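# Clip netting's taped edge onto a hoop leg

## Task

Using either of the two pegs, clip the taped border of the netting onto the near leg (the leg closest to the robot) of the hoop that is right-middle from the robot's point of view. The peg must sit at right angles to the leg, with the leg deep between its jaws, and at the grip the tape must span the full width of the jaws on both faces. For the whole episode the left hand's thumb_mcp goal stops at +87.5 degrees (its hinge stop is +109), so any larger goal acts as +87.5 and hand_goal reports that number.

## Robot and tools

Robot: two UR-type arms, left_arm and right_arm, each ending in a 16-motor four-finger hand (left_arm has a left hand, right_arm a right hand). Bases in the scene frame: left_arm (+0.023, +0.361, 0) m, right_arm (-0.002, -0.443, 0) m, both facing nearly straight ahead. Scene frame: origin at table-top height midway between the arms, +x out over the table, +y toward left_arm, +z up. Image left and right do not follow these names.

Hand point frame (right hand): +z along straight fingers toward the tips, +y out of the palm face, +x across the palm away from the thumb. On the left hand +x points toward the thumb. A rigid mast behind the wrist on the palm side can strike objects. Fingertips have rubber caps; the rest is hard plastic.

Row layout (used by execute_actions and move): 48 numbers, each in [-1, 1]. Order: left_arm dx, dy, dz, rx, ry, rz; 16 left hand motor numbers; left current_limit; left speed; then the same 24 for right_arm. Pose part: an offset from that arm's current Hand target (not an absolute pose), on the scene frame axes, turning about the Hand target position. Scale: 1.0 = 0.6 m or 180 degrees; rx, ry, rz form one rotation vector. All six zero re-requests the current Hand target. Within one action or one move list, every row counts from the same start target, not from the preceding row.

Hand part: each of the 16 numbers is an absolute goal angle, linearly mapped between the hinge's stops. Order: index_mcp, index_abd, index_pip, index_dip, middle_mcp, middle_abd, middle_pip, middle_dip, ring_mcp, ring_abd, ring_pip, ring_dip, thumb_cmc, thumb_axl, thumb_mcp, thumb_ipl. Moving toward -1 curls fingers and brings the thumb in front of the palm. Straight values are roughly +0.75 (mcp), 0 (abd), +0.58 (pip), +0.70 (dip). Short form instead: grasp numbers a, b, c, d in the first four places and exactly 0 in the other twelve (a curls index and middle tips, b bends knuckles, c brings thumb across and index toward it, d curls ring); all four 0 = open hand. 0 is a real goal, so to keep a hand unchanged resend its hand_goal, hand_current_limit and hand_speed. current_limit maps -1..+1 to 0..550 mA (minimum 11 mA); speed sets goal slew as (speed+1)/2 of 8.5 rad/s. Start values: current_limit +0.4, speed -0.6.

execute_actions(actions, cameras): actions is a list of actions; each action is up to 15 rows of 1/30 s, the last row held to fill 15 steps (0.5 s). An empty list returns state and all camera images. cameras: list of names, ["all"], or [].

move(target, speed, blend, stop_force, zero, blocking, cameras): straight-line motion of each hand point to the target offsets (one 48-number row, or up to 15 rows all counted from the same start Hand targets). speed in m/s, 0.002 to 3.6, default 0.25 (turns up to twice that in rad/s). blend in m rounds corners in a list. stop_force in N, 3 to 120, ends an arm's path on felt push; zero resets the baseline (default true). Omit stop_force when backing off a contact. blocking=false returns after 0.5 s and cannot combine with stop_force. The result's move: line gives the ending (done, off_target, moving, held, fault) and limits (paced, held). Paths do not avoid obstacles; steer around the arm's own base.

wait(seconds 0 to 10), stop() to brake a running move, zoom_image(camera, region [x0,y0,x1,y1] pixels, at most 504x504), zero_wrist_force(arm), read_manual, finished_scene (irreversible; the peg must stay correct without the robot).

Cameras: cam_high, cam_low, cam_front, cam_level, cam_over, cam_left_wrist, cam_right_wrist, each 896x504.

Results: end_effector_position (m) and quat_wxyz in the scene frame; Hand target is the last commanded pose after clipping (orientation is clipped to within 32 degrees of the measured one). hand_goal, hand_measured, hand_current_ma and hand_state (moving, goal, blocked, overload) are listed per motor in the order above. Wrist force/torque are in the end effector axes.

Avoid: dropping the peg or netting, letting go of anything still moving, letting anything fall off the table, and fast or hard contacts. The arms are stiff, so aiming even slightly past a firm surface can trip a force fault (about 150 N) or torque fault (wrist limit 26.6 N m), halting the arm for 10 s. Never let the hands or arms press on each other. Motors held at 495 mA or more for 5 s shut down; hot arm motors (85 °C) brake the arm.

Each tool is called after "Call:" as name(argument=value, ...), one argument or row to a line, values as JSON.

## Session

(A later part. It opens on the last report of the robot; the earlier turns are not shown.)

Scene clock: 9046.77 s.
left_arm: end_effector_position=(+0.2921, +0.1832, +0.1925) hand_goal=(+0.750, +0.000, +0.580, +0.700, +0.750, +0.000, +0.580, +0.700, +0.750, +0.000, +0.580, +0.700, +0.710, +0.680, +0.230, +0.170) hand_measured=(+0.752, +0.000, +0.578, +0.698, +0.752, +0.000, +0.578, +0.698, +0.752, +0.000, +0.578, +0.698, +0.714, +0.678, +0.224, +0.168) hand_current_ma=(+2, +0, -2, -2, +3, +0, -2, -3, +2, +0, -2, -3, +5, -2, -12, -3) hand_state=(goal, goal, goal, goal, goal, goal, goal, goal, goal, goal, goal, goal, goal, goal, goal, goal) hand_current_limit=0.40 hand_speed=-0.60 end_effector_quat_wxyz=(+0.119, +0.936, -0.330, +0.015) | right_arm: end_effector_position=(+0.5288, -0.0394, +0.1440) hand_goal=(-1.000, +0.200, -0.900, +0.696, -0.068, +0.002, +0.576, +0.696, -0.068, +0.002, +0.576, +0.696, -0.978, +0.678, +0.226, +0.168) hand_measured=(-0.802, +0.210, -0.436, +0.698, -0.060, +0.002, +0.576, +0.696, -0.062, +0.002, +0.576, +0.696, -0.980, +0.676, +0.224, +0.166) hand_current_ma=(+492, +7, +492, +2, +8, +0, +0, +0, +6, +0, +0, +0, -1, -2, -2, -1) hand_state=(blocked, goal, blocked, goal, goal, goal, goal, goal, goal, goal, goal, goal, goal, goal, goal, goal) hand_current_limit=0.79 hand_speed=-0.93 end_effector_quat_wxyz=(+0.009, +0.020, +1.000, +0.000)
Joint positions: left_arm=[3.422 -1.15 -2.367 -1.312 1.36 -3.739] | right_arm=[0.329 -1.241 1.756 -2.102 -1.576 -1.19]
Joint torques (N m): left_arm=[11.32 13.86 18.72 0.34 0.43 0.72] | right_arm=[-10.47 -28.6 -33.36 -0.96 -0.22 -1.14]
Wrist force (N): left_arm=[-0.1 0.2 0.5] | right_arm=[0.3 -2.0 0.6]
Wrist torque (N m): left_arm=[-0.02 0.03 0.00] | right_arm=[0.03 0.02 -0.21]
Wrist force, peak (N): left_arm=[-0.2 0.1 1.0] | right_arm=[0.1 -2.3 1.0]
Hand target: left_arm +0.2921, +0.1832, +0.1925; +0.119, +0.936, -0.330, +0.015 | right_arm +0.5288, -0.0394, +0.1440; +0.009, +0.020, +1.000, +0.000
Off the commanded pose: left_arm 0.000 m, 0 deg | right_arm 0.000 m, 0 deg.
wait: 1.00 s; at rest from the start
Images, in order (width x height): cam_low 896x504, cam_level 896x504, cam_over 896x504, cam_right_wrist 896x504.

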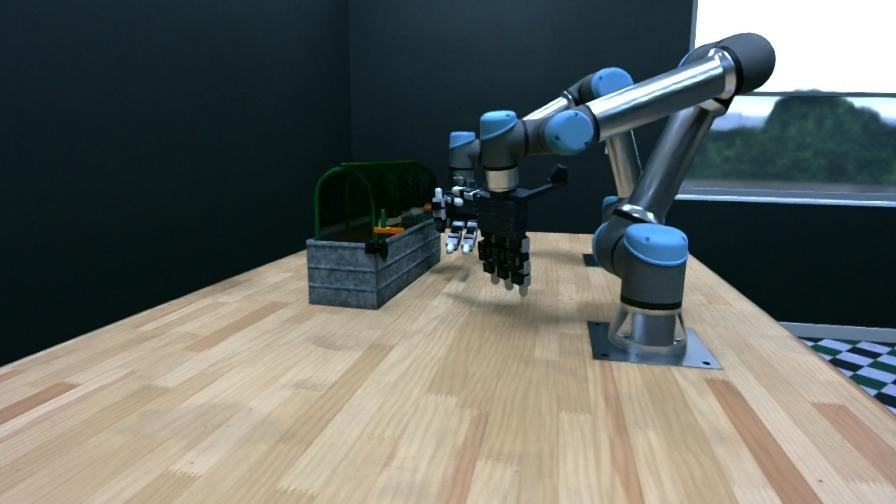

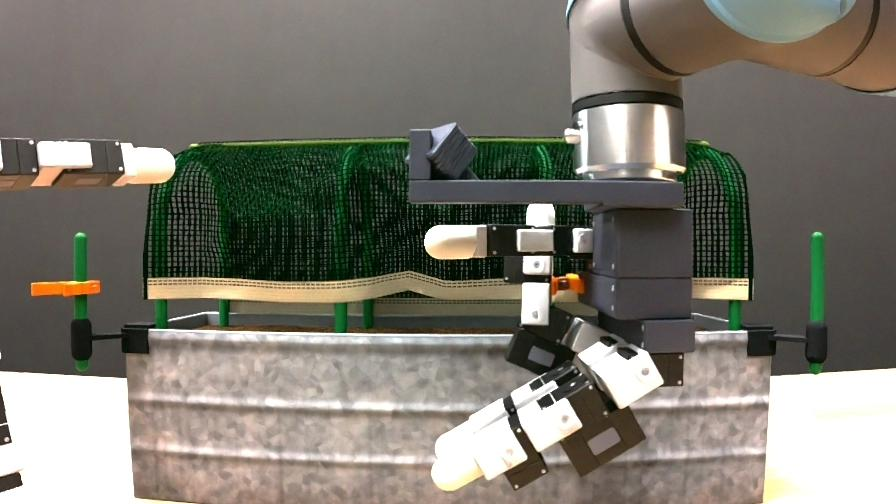

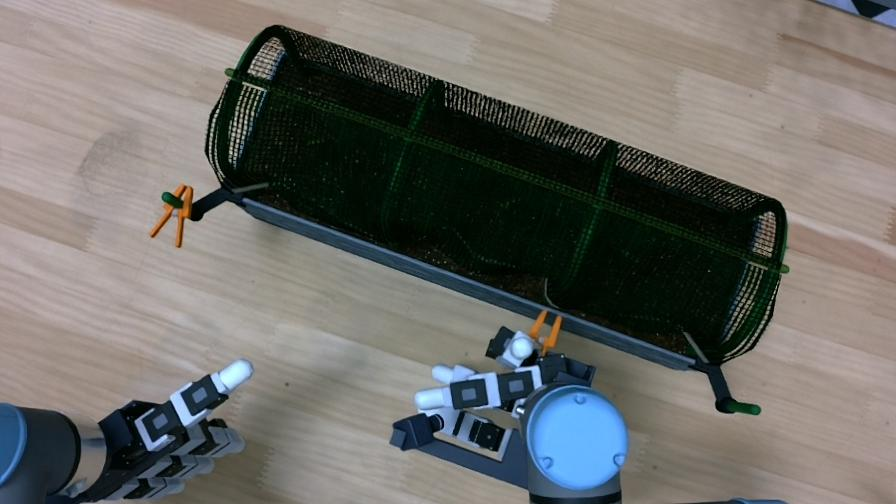

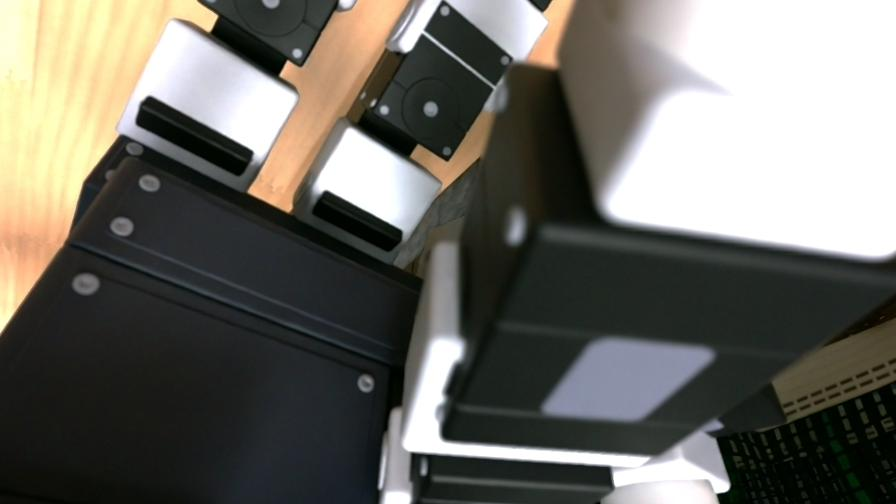

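Call:
move(
  target=[
    [0,0,0,0,0,0,0,0,0,0,0,0,0,0,0,0,0,0,0,0,0,0,0.4,-0.6,-0.0002,0.0058,-0.0160,0,0,0,-1.0,0.2,-0.9,0.696,-0.068,0.002,0.576,0.696,-0.068,0.002,0.576,0.696,-0.978,0.678,0.226,0.168,0.79,-0.93],
  ],
  speed=0.02,
  cameras=["cam_low","cam_over","cam_level"],
)

Call:
zoom_image(
  camera="cam_level",
  region=[545, 265, 595, 315],
)

Call:
zoom_image(
  camera="cam_low",
  region=[405, 198, 441, 225],
)

Call:
zoom_image(
  camera="cam_over",
  region=[530, 270, 580, 330],
)

Scene clock: 9130.03 s.
left_arm: end_effector_position=(+0.2921, +0.1832, +0.1925) hand_goal=(+0.750, +0.000, +0.580, +0.700, +0.750, +0.000, +0.580, +0.700, +0.750, +0.000, +0.580, +0.700, +0.710, +0.680, +0.230, +0.170) hand_measured=(+0.752, +0.000, +0.578, +0.698, +0.752, +0.000, +0.578, +0.698, +0.752, +0.000, +0.578, +0.698, +0.714, +0.678, +0.224, +0.168) hand_current_ma=(+2, +0, -2, -2, +3, +0, -2, -3, +2, +0, -2, -3, +5, -2, -12, -3) hand_state=(goal, goal, goal, goal, goal, goal, goal, goal, goal, goal, goal, goal, goal, goal, goal, goal) hand_current_limit=0.40 hand_speed=-0.60 end_effector_quat_wxyz=(+0.119, +0.936, -0.330, +0.015) | right_arm: end_effector_position=(+0.5287, -0.0359, +0.1342) hand_goal=(-1.000, +0.200, -0.900, +0.696, -0.068, +0.002, +0.576, +0.696, -0.068, +0.002, +0.576, +0.696, -0.978, +0.678, +0.226, +0.168) hand_measured=(-0.802, +0.210, -0.436, +0.698, -0.060, +0.002, +0.576, +0.696, -0.062, +0.002, +0.576, +0.696, -0.980, +0.676, +0.224, +0.166) hand_current_ma=(+492, +7, +492, +2, +8, +0, +0, +0, +6, +0, +0, +0, -1, -2, -2, -1) hand_state=(blocked, goal, blocked, goal, goal, goal, goal, goal, goal, goal, goal, goal, goal, goal, goal, goal) hand_current_limit=0.79 hand_speed=-0.93 end_effector_quat_wxyz=(+0.009, +0.020, +1.000, +0.000)
Joint positions: left_arm=[3.422 -1.15 -2.367 -1.312 1.36 -3.739] | right_arm=[0.335 -1.225 1.763 -2.125 -1.576 -1.184]
Joint torques (N m): left_arm=[11.64 14.18 18.57 0.38 0.46 0.72] | right_arm=[1.17 -47.89 -21.14 -0.63 -1.12 0.35]
Wrist force (N): left_arm=[-0.3 0.2 0.6] | right_arm=[0.2 -1.8 1.0]
Wrist torque (N m): left_arm=[-0.04 0.04 -0.01] | right_arm=[0.02 0.03 -0.23]
Wrist force, peak (N): left_arm=[-0.1 0.4 0.7] | right_arm=[0.2 -2.2 1.1]
Hand target: left_arm +0.2921, +0.1832, +0.1925; +0.119, +0.936, -0.330, +0.015 | right_arm +0.5287, -0.0359, +0.1344; +0.009, +0.020, +1.000, +0.000
Off the commanded pose: left_arm 0.000 m, 0 deg | right_arm 0.000 m, 0 deg.
move: done
Images, in order (width x height): cam_low 896x504, cam_level 896x504, cam_over 896x504.

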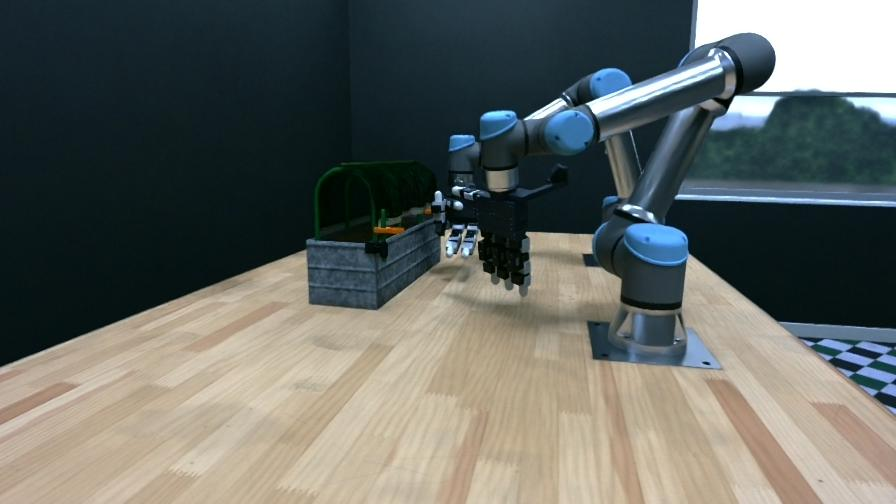

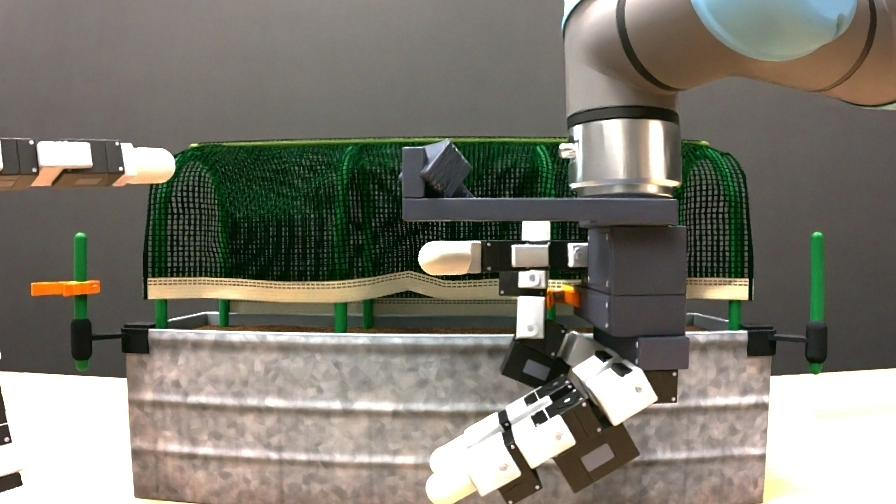

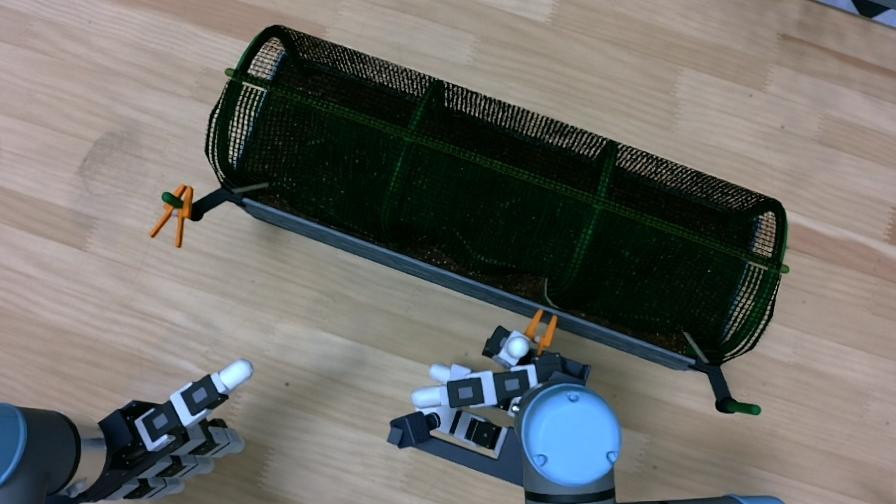

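Scaled by 10.080.

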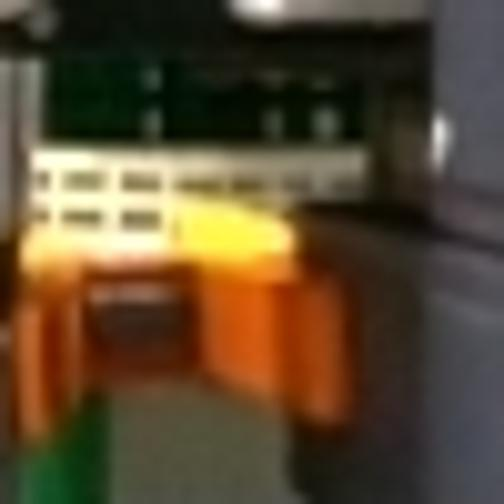

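Scaled by 14.000.

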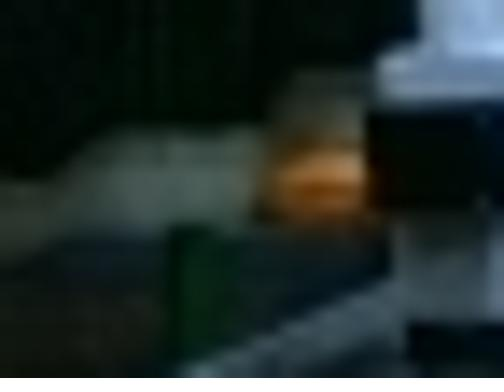

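Scaled by 8.400.

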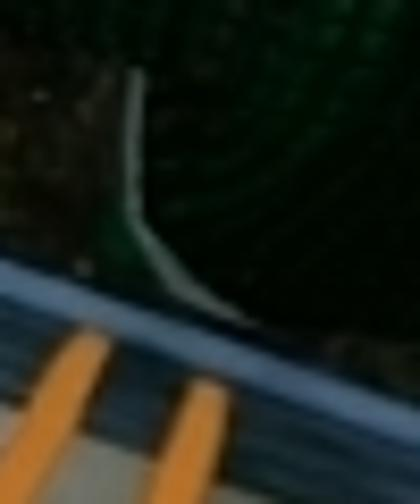

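Call:
move(
  target=[
    [0,0,0,0,0,0,0,0,0,0,0,0,0,0,0,0,0,0,0,0,0,0,0.4,-0.6,0.0267,0.0007,0.0012,0,0,0,-1.0,0.2,-0.9,0.696,-0.068,0.002,0.576,0.696,-0.068,0.002,0.576,0.696,-0.978,0.678,0.226,0.168,0.79,-0.93],
  ],
  speed=0.01,
  stop_force=12,
  cameras=["cam_low","cam_over","cam_level"],
)

Call:
zoom_image(
  camera="cam_level",
  region=[545, 265, 595, 315],
)

Call:
zoom_image(
  camera="cam_low",
  region=[405, 198, 441, 225],
)

Call:
zoom_image(
  camera="cam_over",
  region=[530, 270, 580, 330],
)

Scene clock: 9165.43 s.
left_arm: end_effector_position=(+0.2921, +0.1832, +0.1925) hand_goal=(+0.750, +0.000, +0.580, +0.700, +0.750, +0.000, +0.580, +0.700, +0.750, +0.000, +0.580, +0.700, +0.710, +0.680, +0.230, +0.170) hand_measured=(+0.752, +0.000, +0.578, +0.698, +0.752, +0.000, +0.578, +0.698, +0.752, +0.000, +0.578, +0.698, +0.714, +0.678, +0.224, +0.168) hand_current_ma=(+2, +0, -2, -2, +3, +0, -2, -3, +2, +0, -2, -3, +5, -2, -12, -3) hand_state=(goal, goal, goal, goal, goal, goal, goal, goal, goal, goal, goal, goal, goal, goal, goal, goal) hand_current_limit=0.40 hand_speed=-0.60 end_effector_quat_wxyz=(+0.119, +0.936, -0.330, +0.015) | right_arm: end_effector_position=(+0.5447, -0.0355, +0.1351) hand_goal=(-1.000, +0.200, -0.900, +0.696, -0.068, +0.002, +0.576, +0.696, -0.068, +0.002, +0.576, +0.696, -0.978, +0.678, +0.226, +0.168) hand_measured=(-0.802, +0.210, -0.438, +0.698, -0.060, +0.002, +0.576, +0.696, -0.062, +0.002, +0.576, +0.696, -0.980, +0.676, +0.224, +0.166) hand_current_ma=(+492, +7, +492, +2, +8, +0, +0, +0, +6, +0, +0, +0, -1, -2, -2, -1) hand_state=(blocked, goal, blocked, goal, goal, goal, goal, goal, goal, goal, goal, goal, goal, goal, goal, goal) hand_current_limit=0.79 hand_speed=-0.93 end_effector_quat_wxyz=(+0.009, +0.020, +1.000, +0.000)
Joint positions: left_arm=[3.422 -1.15 -2.367 -1.312 1.36 -3.739] | right_arm=[0.326 -1.197 1.72 -2.11 -1.576 -1.193]
Joint torques (N m): left_arm=[11.53 13.92 18.33 0.39 0.51 0.61] | right_arm=[1.69 -48.78 -13.07 -4.21 0.66 1.6]
Wrist force (N): left_arm=[-0.2 0.3 0.6] | right_arm=[2.0 -1.2 1.0]
Wrist torque (N m): left_arm=[-0.01 0.04 0.00] | right_arm=[0.04 -0.13 0.02]
Wrist force, peak (N): left_arm=[-0.3 0.4 0.7] | right_arm=[2.0 -1.2 1.0]
Hand target: left_arm +0.2921, +0.1832, +0.1925; +0.119, +0.936, -0.330, +0.015 | right_arm +0.5447, -0.0355, +0.1351; +0.009, +0.020, +1.000, +0.000
Off the commanded pose: left_arm 0.000 m, 0 deg | right_arm 0.000 m, 0 deg.
move: done
Images, in order (width x height): cam_low 896x504, cam_level 896x504, cam_over 896x504.

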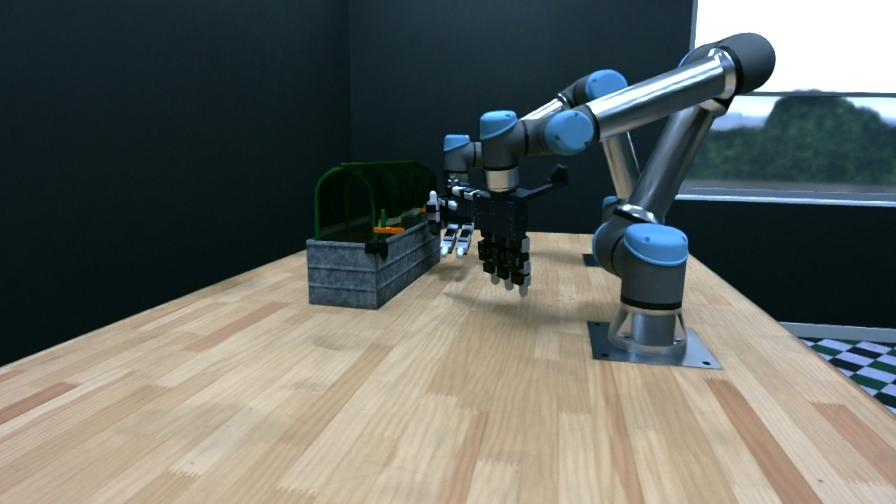

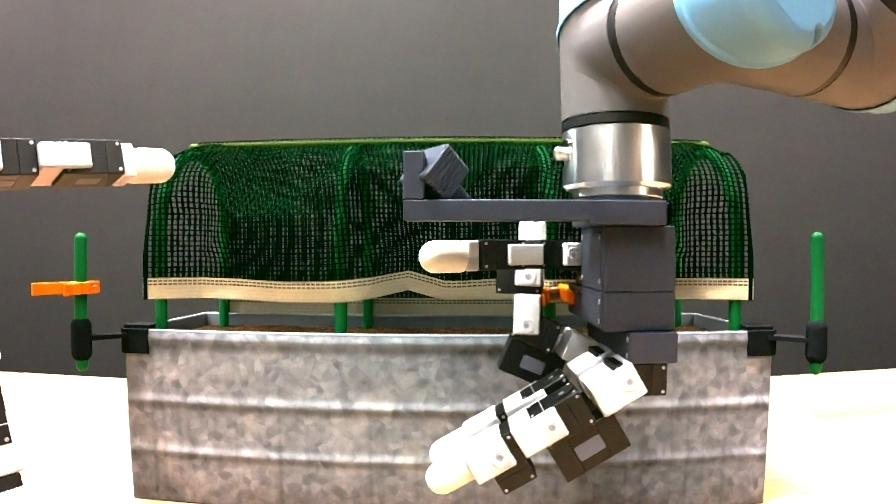

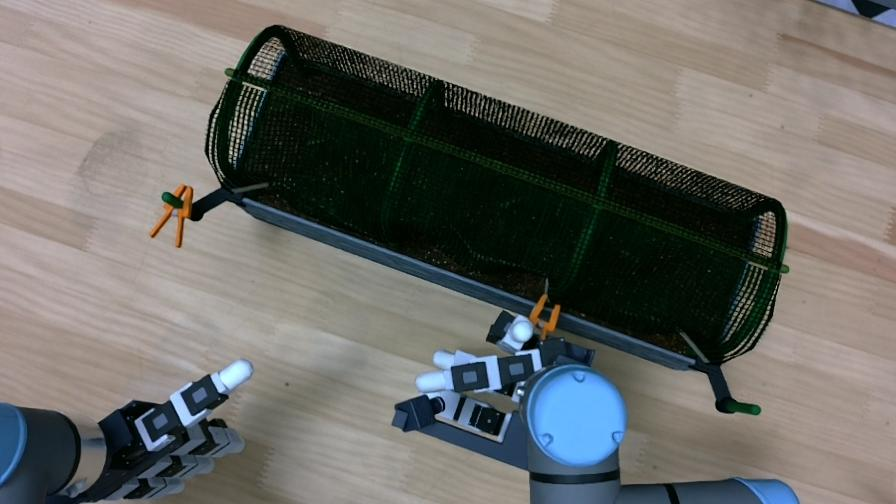

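Scaled by 10.080.

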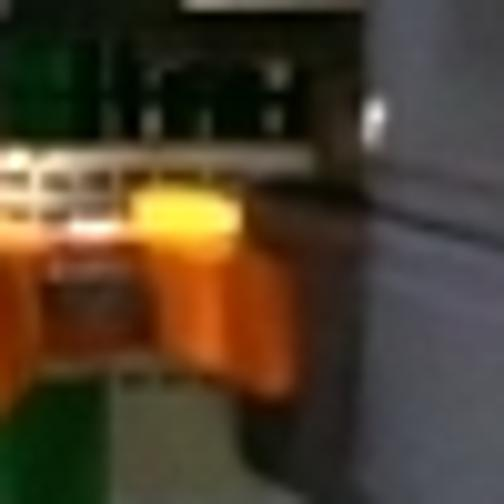

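Scaled by 14.000.

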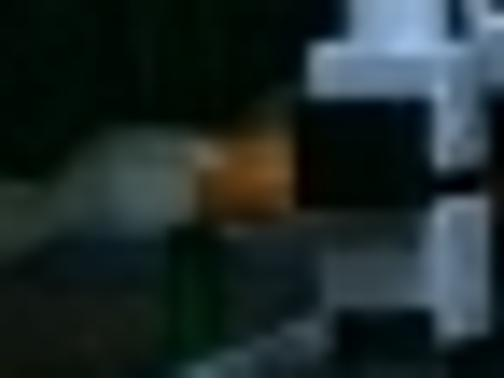

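Scaled by 8.400.

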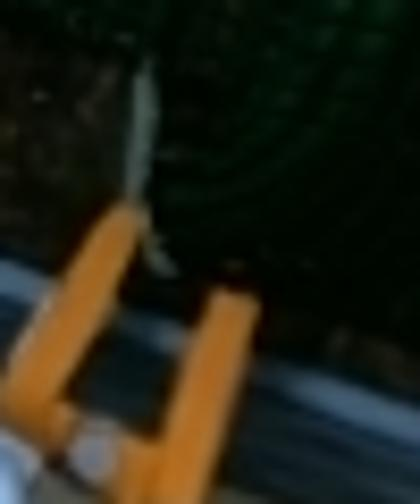

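Call:
move(
  target=[
    [0,0,0,0,0,0,0,0,0,0,0,0,0,0,0,0,0,0,0,0,0,0,0.4,-0.6,0.0200,-0.0007,0,0,0,0,-1.0,0.2,-0.9,0.696,-0.068,0.002,0.576,0.696,-0.068,0.002,0.576,0.696,-0.978,0.678,0.226,0.168,0.79,-0.93],
  ],
  speed=0.01,
  stop_force=15,
  cameras=["cam_low","cam_over","cam_level"],
)

Call:
zoom_image(
  camera="cam_level",
  region=[540, 262, 600, 310],
)

Call:
zoom_image(
  camera="cam_level",
  region=[400, 255, 540, 315],
)

Call:
zoom_image(
  camera="cam_low",
  region=[405, 198, 441, 225],
)

Call:
zoom_image(
  camera="cam_low",
  region=[395, 190, 455, 235],
)

Call:
zoom_image(
  camera="cam_over",
  region=[530, 270, 580, 330],
)

Scene clock: 9186.33 s.
left_arm: end_effector_position=(+0.2921, +0.1832, +0.1925) hand_goal=(+0.750, +0.000, +0.580, +0.700, +0.750, +0.000, +0.580, +0.700, +0.750, +0.000, +0.580, +0.700, +0.710, +0.680, +0.230, +0.170) hand_measured=(+0.752, +0.000, +0.578, +0.698, +0.752, +0.000, +0.578, +0.698, +0.752, +0.000, +0.578, +0.698, +0.714, +0.678, +0.224, +0.168) hand_current_ma=(+2, +0, -2, -2, +3, +0, -2, -3, +2, +0, -2, -3, +5, -2, -12, -3) hand_state=(goal, goal, goal, goal, goal, goal, goal, goal, goal, goal, goal, goal, goal, goal, goal, goal) hand_current_limit=0.40 hand_speed=-0.60 end_effector_quat_wxyz=(+0.119, +0.936, -0.330, +0.015) | right_arm: end_effector_position=(+0.5567, -0.0359, +0.1351) hand_goal=(-1.000, +0.200, -0.900, +0.696, -0.068, +0.002, +0.576, +0.696, -0.068, +0.002, +0.576, +0.696, -0.978, +0.678, +0.226, +0.168) hand_measured=(-0.802, +0.204, -0.456, +0.702, -0.060, +0.002, +0.576, +0.696, -0.062, +0.002, +0.576, +0.696, -0.996, +0.676, +0.224, +0.166) hand_current_ma=(+492, +2, +492, +5, +8, +0, +0, +0, +6, +0, +0, +0, -25, -2, -2, -1) hand_state=(blocked, goal, blocked, goal, goal, goal, goal, goal, goal, goal, goal, goal, goal, goal, goal, goal) hand_current_limit=0.79 hand_speed=-0.93 end_effector_quat_wxyz=(+0.009, +0.020, +1.000, +0.000)
Joint positions: left_arm=[3.422 -1.15 -2.367 -1.312 1.36 -3.739] | right_arm=[0.319 -1.176 1.689 -2.1 -1.576 -1.2]
Joint torques (N m): left_arm=[11.31 13.99 19.02 0.4 0.45 0.48] | right_arm=[3.69 -49.62 -15.05 -5.07 -0.97 1.91]
Wrist force (N): left_arm=[-0.3 0.1 0.7] | right_arm=[9.4 3.0 0.5]
Wrist torque (N m): left_arm=[-0.05 0.05 0.00] | right_arm=[0.39 -0.60 0.29]
Wrist force, peak (N): left_arm=[-0.3 0.2 0.8] | right_arm=[14.4 3.1 1.0]
Hand target: left_arm +0.2921, +0.1832, +0.1925; +0.119, +0.936, -0.330, +0.015 | right_arm +0.5567, -0.0359, +0.1351; +0.009, +0.020, +1.000, +0.000
Off the commanded pose: left_arm 0.000 m, 0 deg | right_arm 0.000 m, 0 deg.
move: done
Images, in order (width x height): cam_low 896x504, cam_level 896x504, cam_over 896x504.

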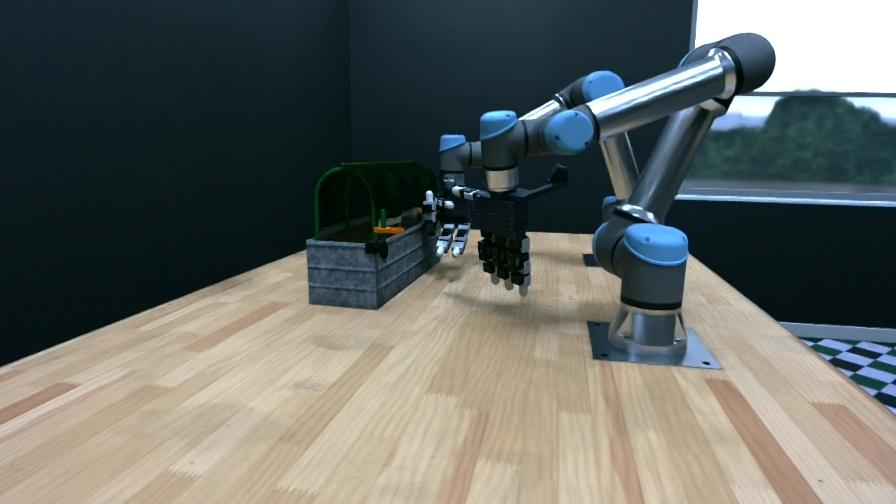

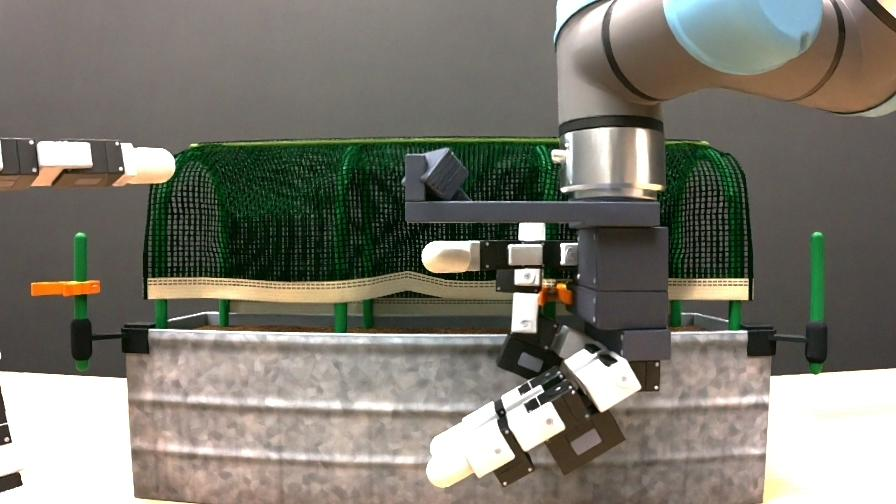

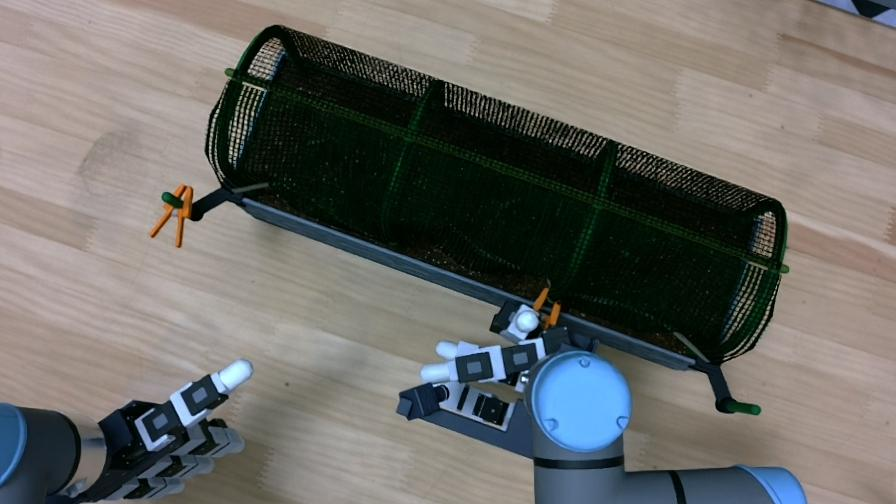

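Scaled by 8.400.

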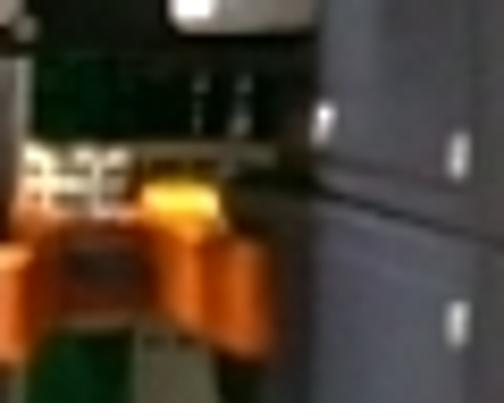

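Scaled by 3.600.

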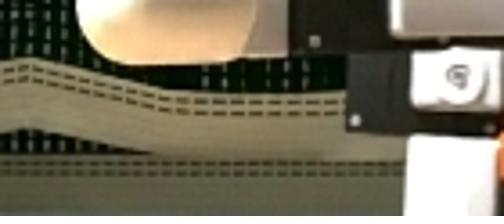

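Scaled by 14.000.

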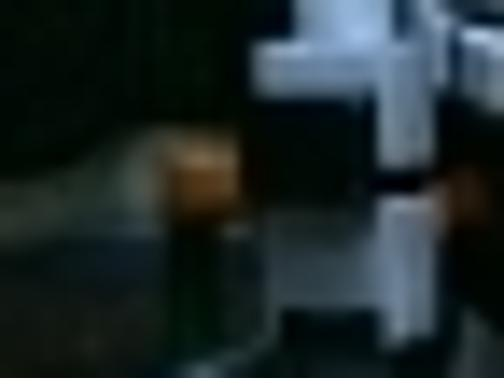

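Scaled by 8.400.

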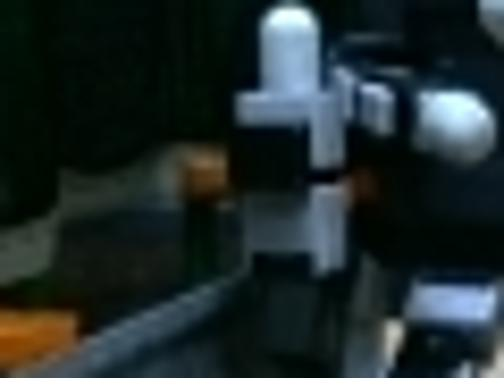

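Scaled by 8.400.

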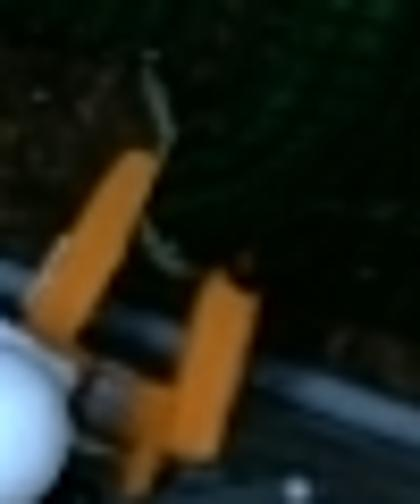

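Call:
move(
  target=[
    [0,0,0,0,0,0,0,0,0,0,0,0,0,0,0,0,0,0,0,0,0,0,0.4,-0.6,0.0100,-0.0003,0,0,0,0,-1.0,0.2,-0.9,0.696,-0.068,0.002,0.576,0.696,-0.068,0.002,0.576,0.696,-0.978,0.678,0.226,0.168,0.79,-0.93],
  ],
  speed=0.008,
  stop_force=12,
  cameras=["cam_low","cam_over","cam_level"],
)

Call:
zoom_image(
  camera="cam_level",
  region=[540, 262, 600, 310],
)

Call:
zoom_image(
  camera="cam_low",
  region=[395, 190, 455, 235],
)

Call:
zoom_image(
  camera="cam_over",
  region=[530, 270, 580, 330],
)

Scene clock: 9210.37 s.
left_arm: end_effector_position=(+0.2921, +0.1832, +0.1925) hand_goal=(+0.750, +0.000, +0.580, +0.700, +0.750, +0.000, +0.580, +0.700, +0.750, +0.000, +0.580, +0.700, +0.710, +0.680, +0.230, +0.170) hand_measured=(+0.752, +0.000, +0.578, +0.698, +0.752, +0.000, +0.578, +0.698, +0.752, +0.000, +0.578, +0.698, +0.714, +0.678, +0.224, +0.168) hand_current_ma=(+2, +0, -2, -2, +3, +0, -2, -3, +2, +0, -2, -3, +5, -2, -12, -3) hand_state=(goal, goal, goal, goal, goal, goal, goal, goal, goal, goal, goal, goal, goal, goal, goal, goal) hand_current_limit=0.40 hand_speed=-0.60 end_effector_quat_wxyz=(+0.119, +0.936, -0.330, +0.015) | right_arm: end_effector_position=(+0.5627, -0.0361, +0.1351) hand_goal=(-1.000, +0.200, -0.900, +0.696, -0.068, +0.002, +0.576, +0.696, -0.068, +0.002, +0.576, +0.696, -0.978, +0.678, +0.226, +0.168) hand_measured=(-0.802, +0.206, -0.458, +0.702, -0.060, +0.002, +0.576, +0.696, -0.062, +0.002, +0.576, +0.696, -0.998, +0.676, +0.224, +0.166) hand_current_ma=(+492, +4, +492, +5, +8, +0, +0, +0, +6, +0, +0, +0, -26, -2, -2, -1) hand_state=(blocked, goal, blocked, goal, goal, goal, goal, goal, goal, goal, goal, goal, goal, goal, goal, goal) hand_current_limit=0.79 hand_speed=-0.93 end_effector_quat_wxyz=(+0.009, +0.020, +1.000, +0.000)
Joint positions: left_arm=[3.422 -1.15 -2.367 -1.312 1.36 -3.739] | right_arm=[0.315 -1.166 1.673 -2.095 -1.576 -1.203]
Joint torques (N m): left_arm=[11.47 14.29 18.53 0.42 0.54 0.45] | right_arm=[-3.97 -51.96 -17.25 -5.69 0.74 2.05]
Wrist force (N): left_arm=[-0.3 0.2 0.6] | right_arm=[14.2 1.7 0.2]
Wrist torque (N m): left_arm=[-0.02 0.05 -0.01] | right_arm=[0.29 -0.94 0.64]
Wrist force, peak (N): left_arm=[0.0 0.2 0.8] | right_arm=[14.4 1.8 0.1]
Hand target: left_arm +0.2921, +0.1832, +0.1925; +0.119, +0.936, -0.330, +0.015 | right_arm +0.5627, -0.0361, +0.1351; +0.009, +0.020, +1.000, +0.000
Off the commanded pose: left_arm 0.000 m, 0 deg | right_arm 0.000 m, 0 deg.
move: done
Images, in order (width x height): cam_low 896x504, cam_level 896x504, cam_over 896x504.

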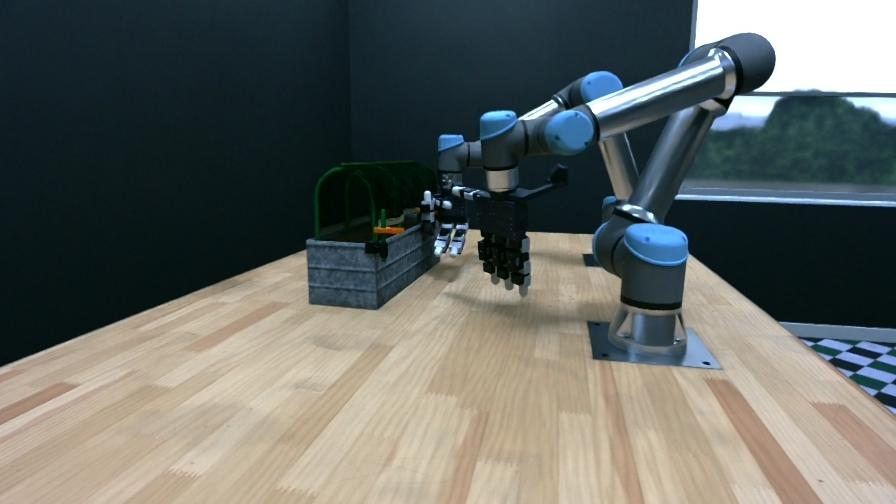

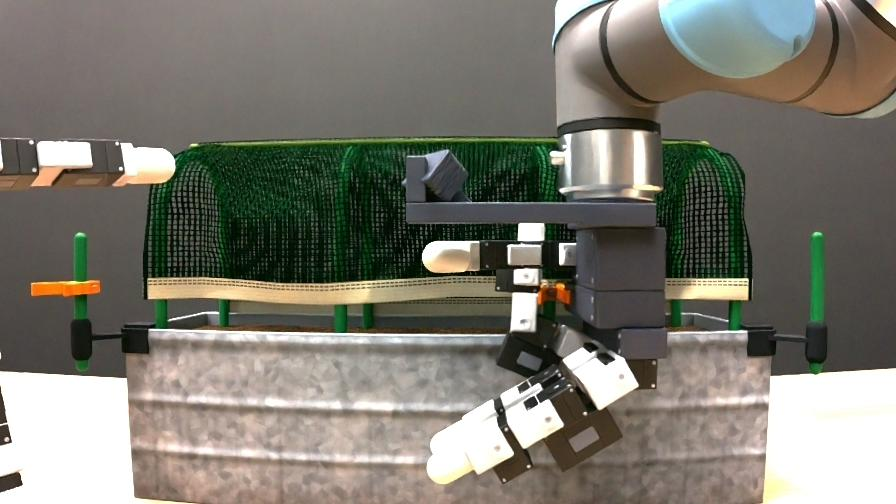

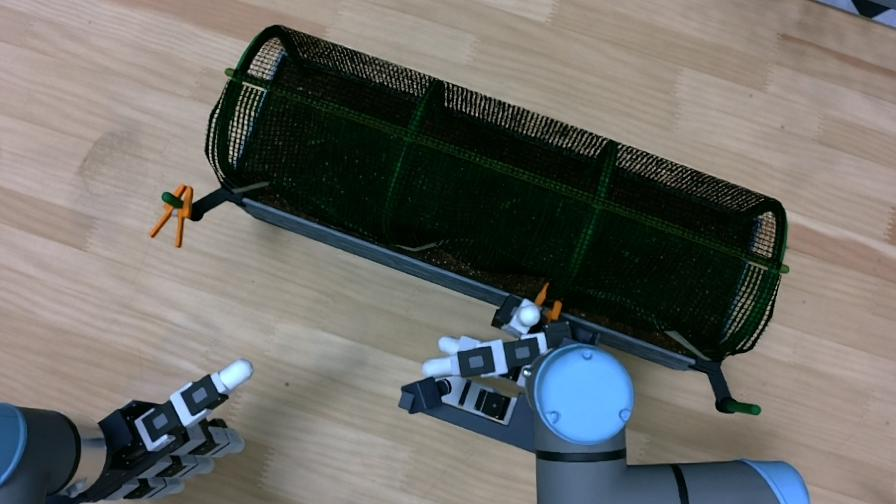

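Scaled by 8.400.

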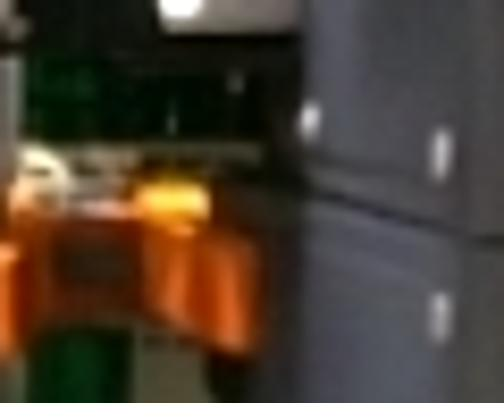

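Scaled by 8.400.

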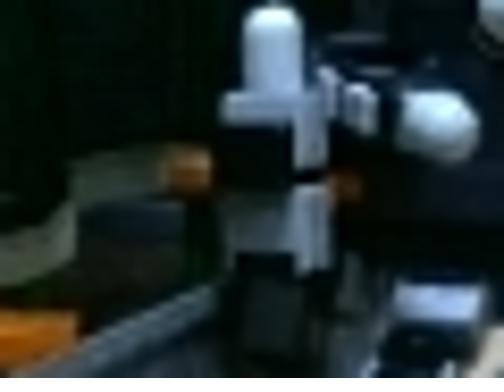

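Scaled by 8.400.

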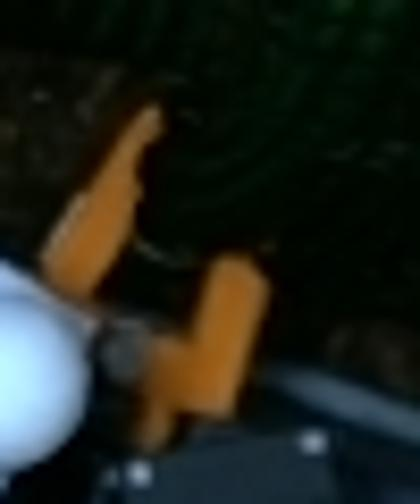

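Call:
move(
  target=[
    [0,0,0,0,0,0,0,0,0,0,0,0,0,0,0,0,0,0,0,0,0,0,0.4,-0.6,-0.0042,0.0001,0.0040,0.00058,0.01666,0,-1.0,0.2,-0.9,0.696,-0.068,0.002,0.576,0.696,-0.068,0.002,0.576,0.696,-0.978,0.678,0.226,0.168,0.79,-0.93],
  ],
  speed=0.008,
  cameras=["cam_low","cam_over","cam_level"],
)

Call:
zoom_image(
  camera="cam_level",
  region=[540, 262, 600, 310],
)

Call:
zoom_image(
  camera="cam_level",
  region=[400, 255, 540, 315],
)

Call:
zoom_image(
  camera="cam_low",
  region=[395, 190, 455, 235],
)

Call:
zoom_image(
  camera="cam_low",
  region=[405, 198, 441, 225],
)

Call:
zoom_image(
  camera="cam_over",
  region=[530, 270, 580, 330],
)

Scene clock: 9262.23 s.
left_arm: end_effector_position=(+0.2921, +0.1832, +0.1925) hand_goal=(+0.750, +0.000, +0.580, +0.700, +0.750, +0.000, +0.580, +0.700, +0.750, +0.000, +0.580, +0.700, +0.710, +0.680, +0.230, +0.170) hand_measured=(+0.752, +0.000, +0.578, +0.698, +0.752, +0.000, +0.578, +0.698, +0.752, +0.000, +0.578, +0.698, +0.714, +0.678, +0.224, +0.168) hand_current_ma=(+2, +0, -2, -2, +3, +0, -2, -3, +2, +0, -2, -3, +5, -2, -12, -3) hand_state=(goal, goal, goal, goal, goal, goal, goal, goal, goal, goal, goal, goal, goal, goal, goal, goal) hand_current_limit=0.40 hand_speed=-0.60 end_effector_quat_wxyz=(+0.119, +0.936, -0.330, +0.015) | right_arm: end_effector_position=(+0.5602, -0.0360, +0.1375) hand_goal=(-1.000, +0.200, -0.900, +0.696, -0.068, +0.002, +0.576, +0.696, -0.068, +0.002, +0.576, +0.696, -0.978, +0.678, +0.226, +0.168) hand_measured=(-0.802, +0.208, -0.460, +0.702, -0.060, +0.002, +0.576, +0.696, -0.062, +0.002, +0.576, +0.696, -0.998, +0.676, +0.224, +0.166) hand_current_ma=(+492, +5, +492, +5, +8, +0, +0, +0, +6, +0, +0, +0, -27, -2, -2, -1) hand_state=(blocked, goal, blocked, goal, goal, goal, goal, goal, goal, goal, goal, goal, goal, goal, goal, goal) hand_current_limit=0.79 hand_speed=-0.93 end_effector_quat_wxyz=(-0.018, +0.020, +1.000, +0.001)
Joint positions: left_arm=[3.422 -1.15 -2.367 -1.312 1.36 -3.739] | right_arm=[0.31 -1.158 1.637 -2.018 -1.558 -1.209]
Joint torques (N m): left_arm=[11.58 14.07 18.42 0.29 0.47 0.32] | right_arm=[-17.12 -32.05 -31.5 -4.32 -0.08 -0.75]
Wrist force (N): left_arm=[-0.2 0.1 0.7] | right_arm=[15.6 2.7 -1.2]
Wrist torque (N m): left_arm=[-0.04 0.04 0.00] | right_arm=[0.43 -1.13 0.69]
Wrist force, peak (N): left_arm=[-0.4 0.2 0.7] | right_arm=[15.6 2.7 -1.2]
Hand target: left_arm +0.2921, +0.1832, +0.1925; +0.119, +0.936, -0.330, +0.015 | right_arm +0.5602, -0.0360, +0.1375; -0.017, +0.020, +1.000, +0.001
Off the commanded pose: left_arm 0.000 m, 0 deg | right_arm 0.000 m, 0 deg.
move: done
Images, in order (width x height): cam_low 896x504, cam_level 896x504, cam_over 896x504.

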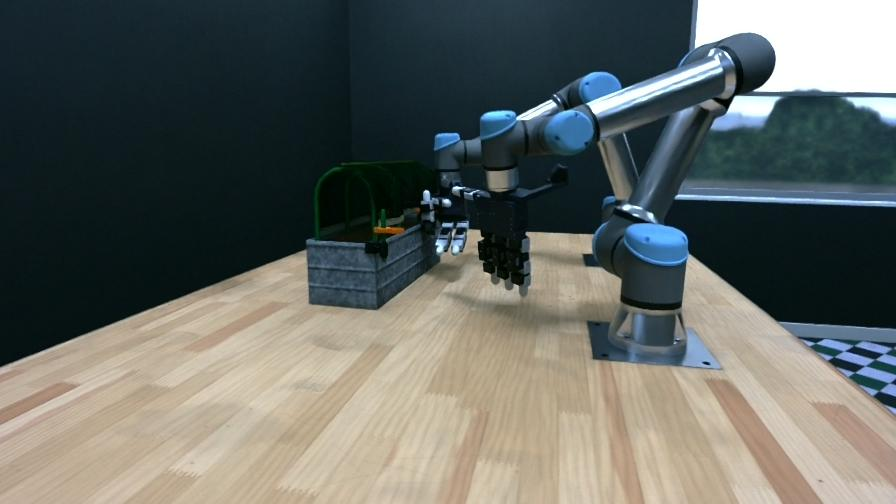

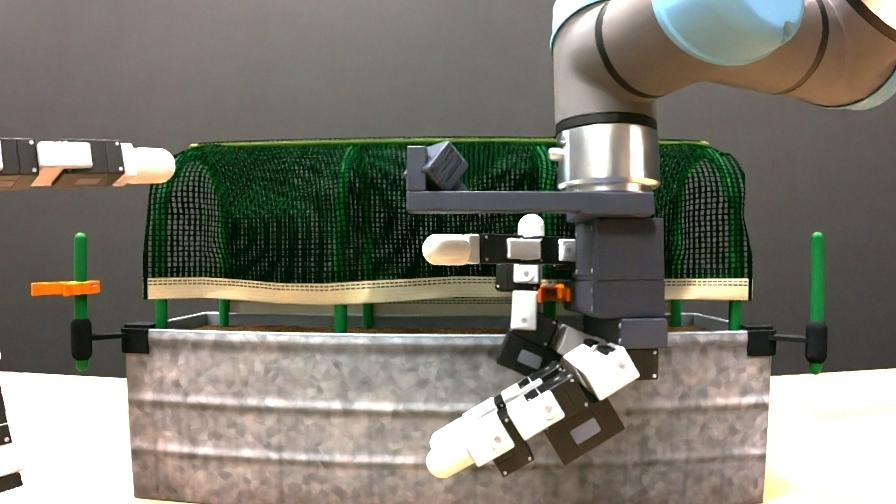

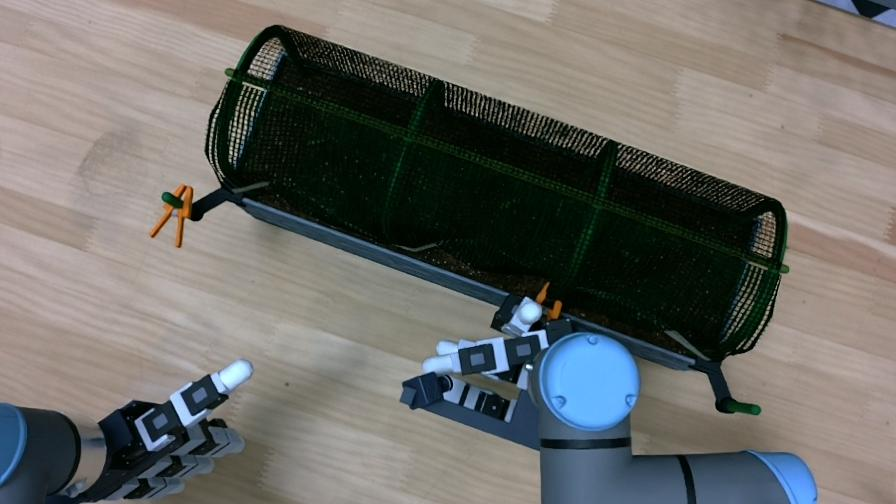

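Scaled by 8.400.

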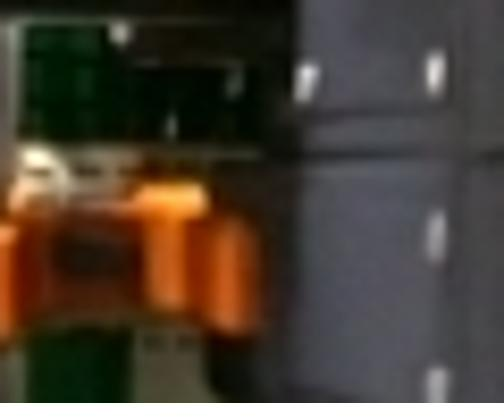

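Scaled by 3.600.

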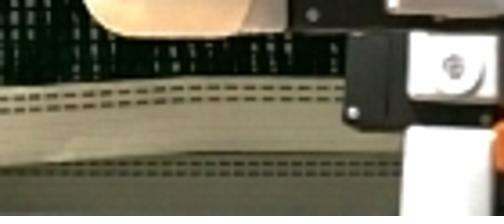

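Scaled by 8.400.

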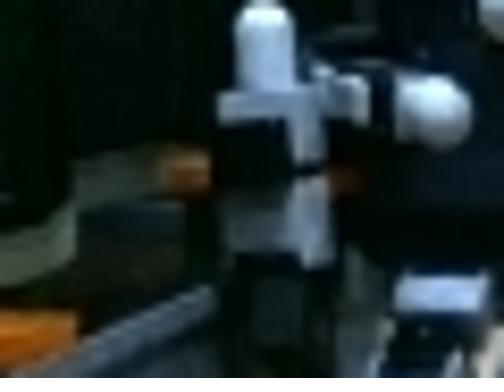

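Scaled by 14.000.

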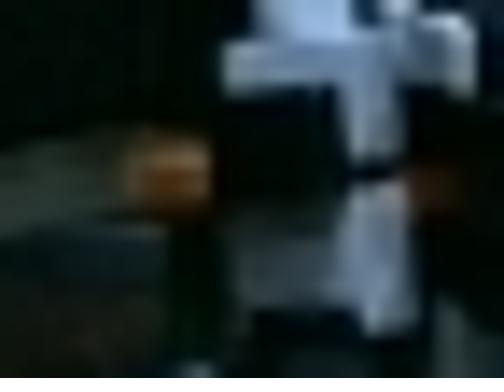

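Scaled by 8.400.

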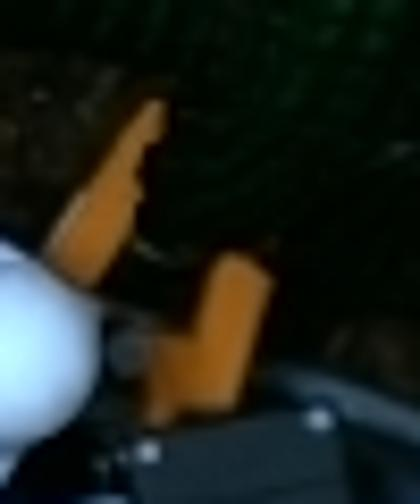

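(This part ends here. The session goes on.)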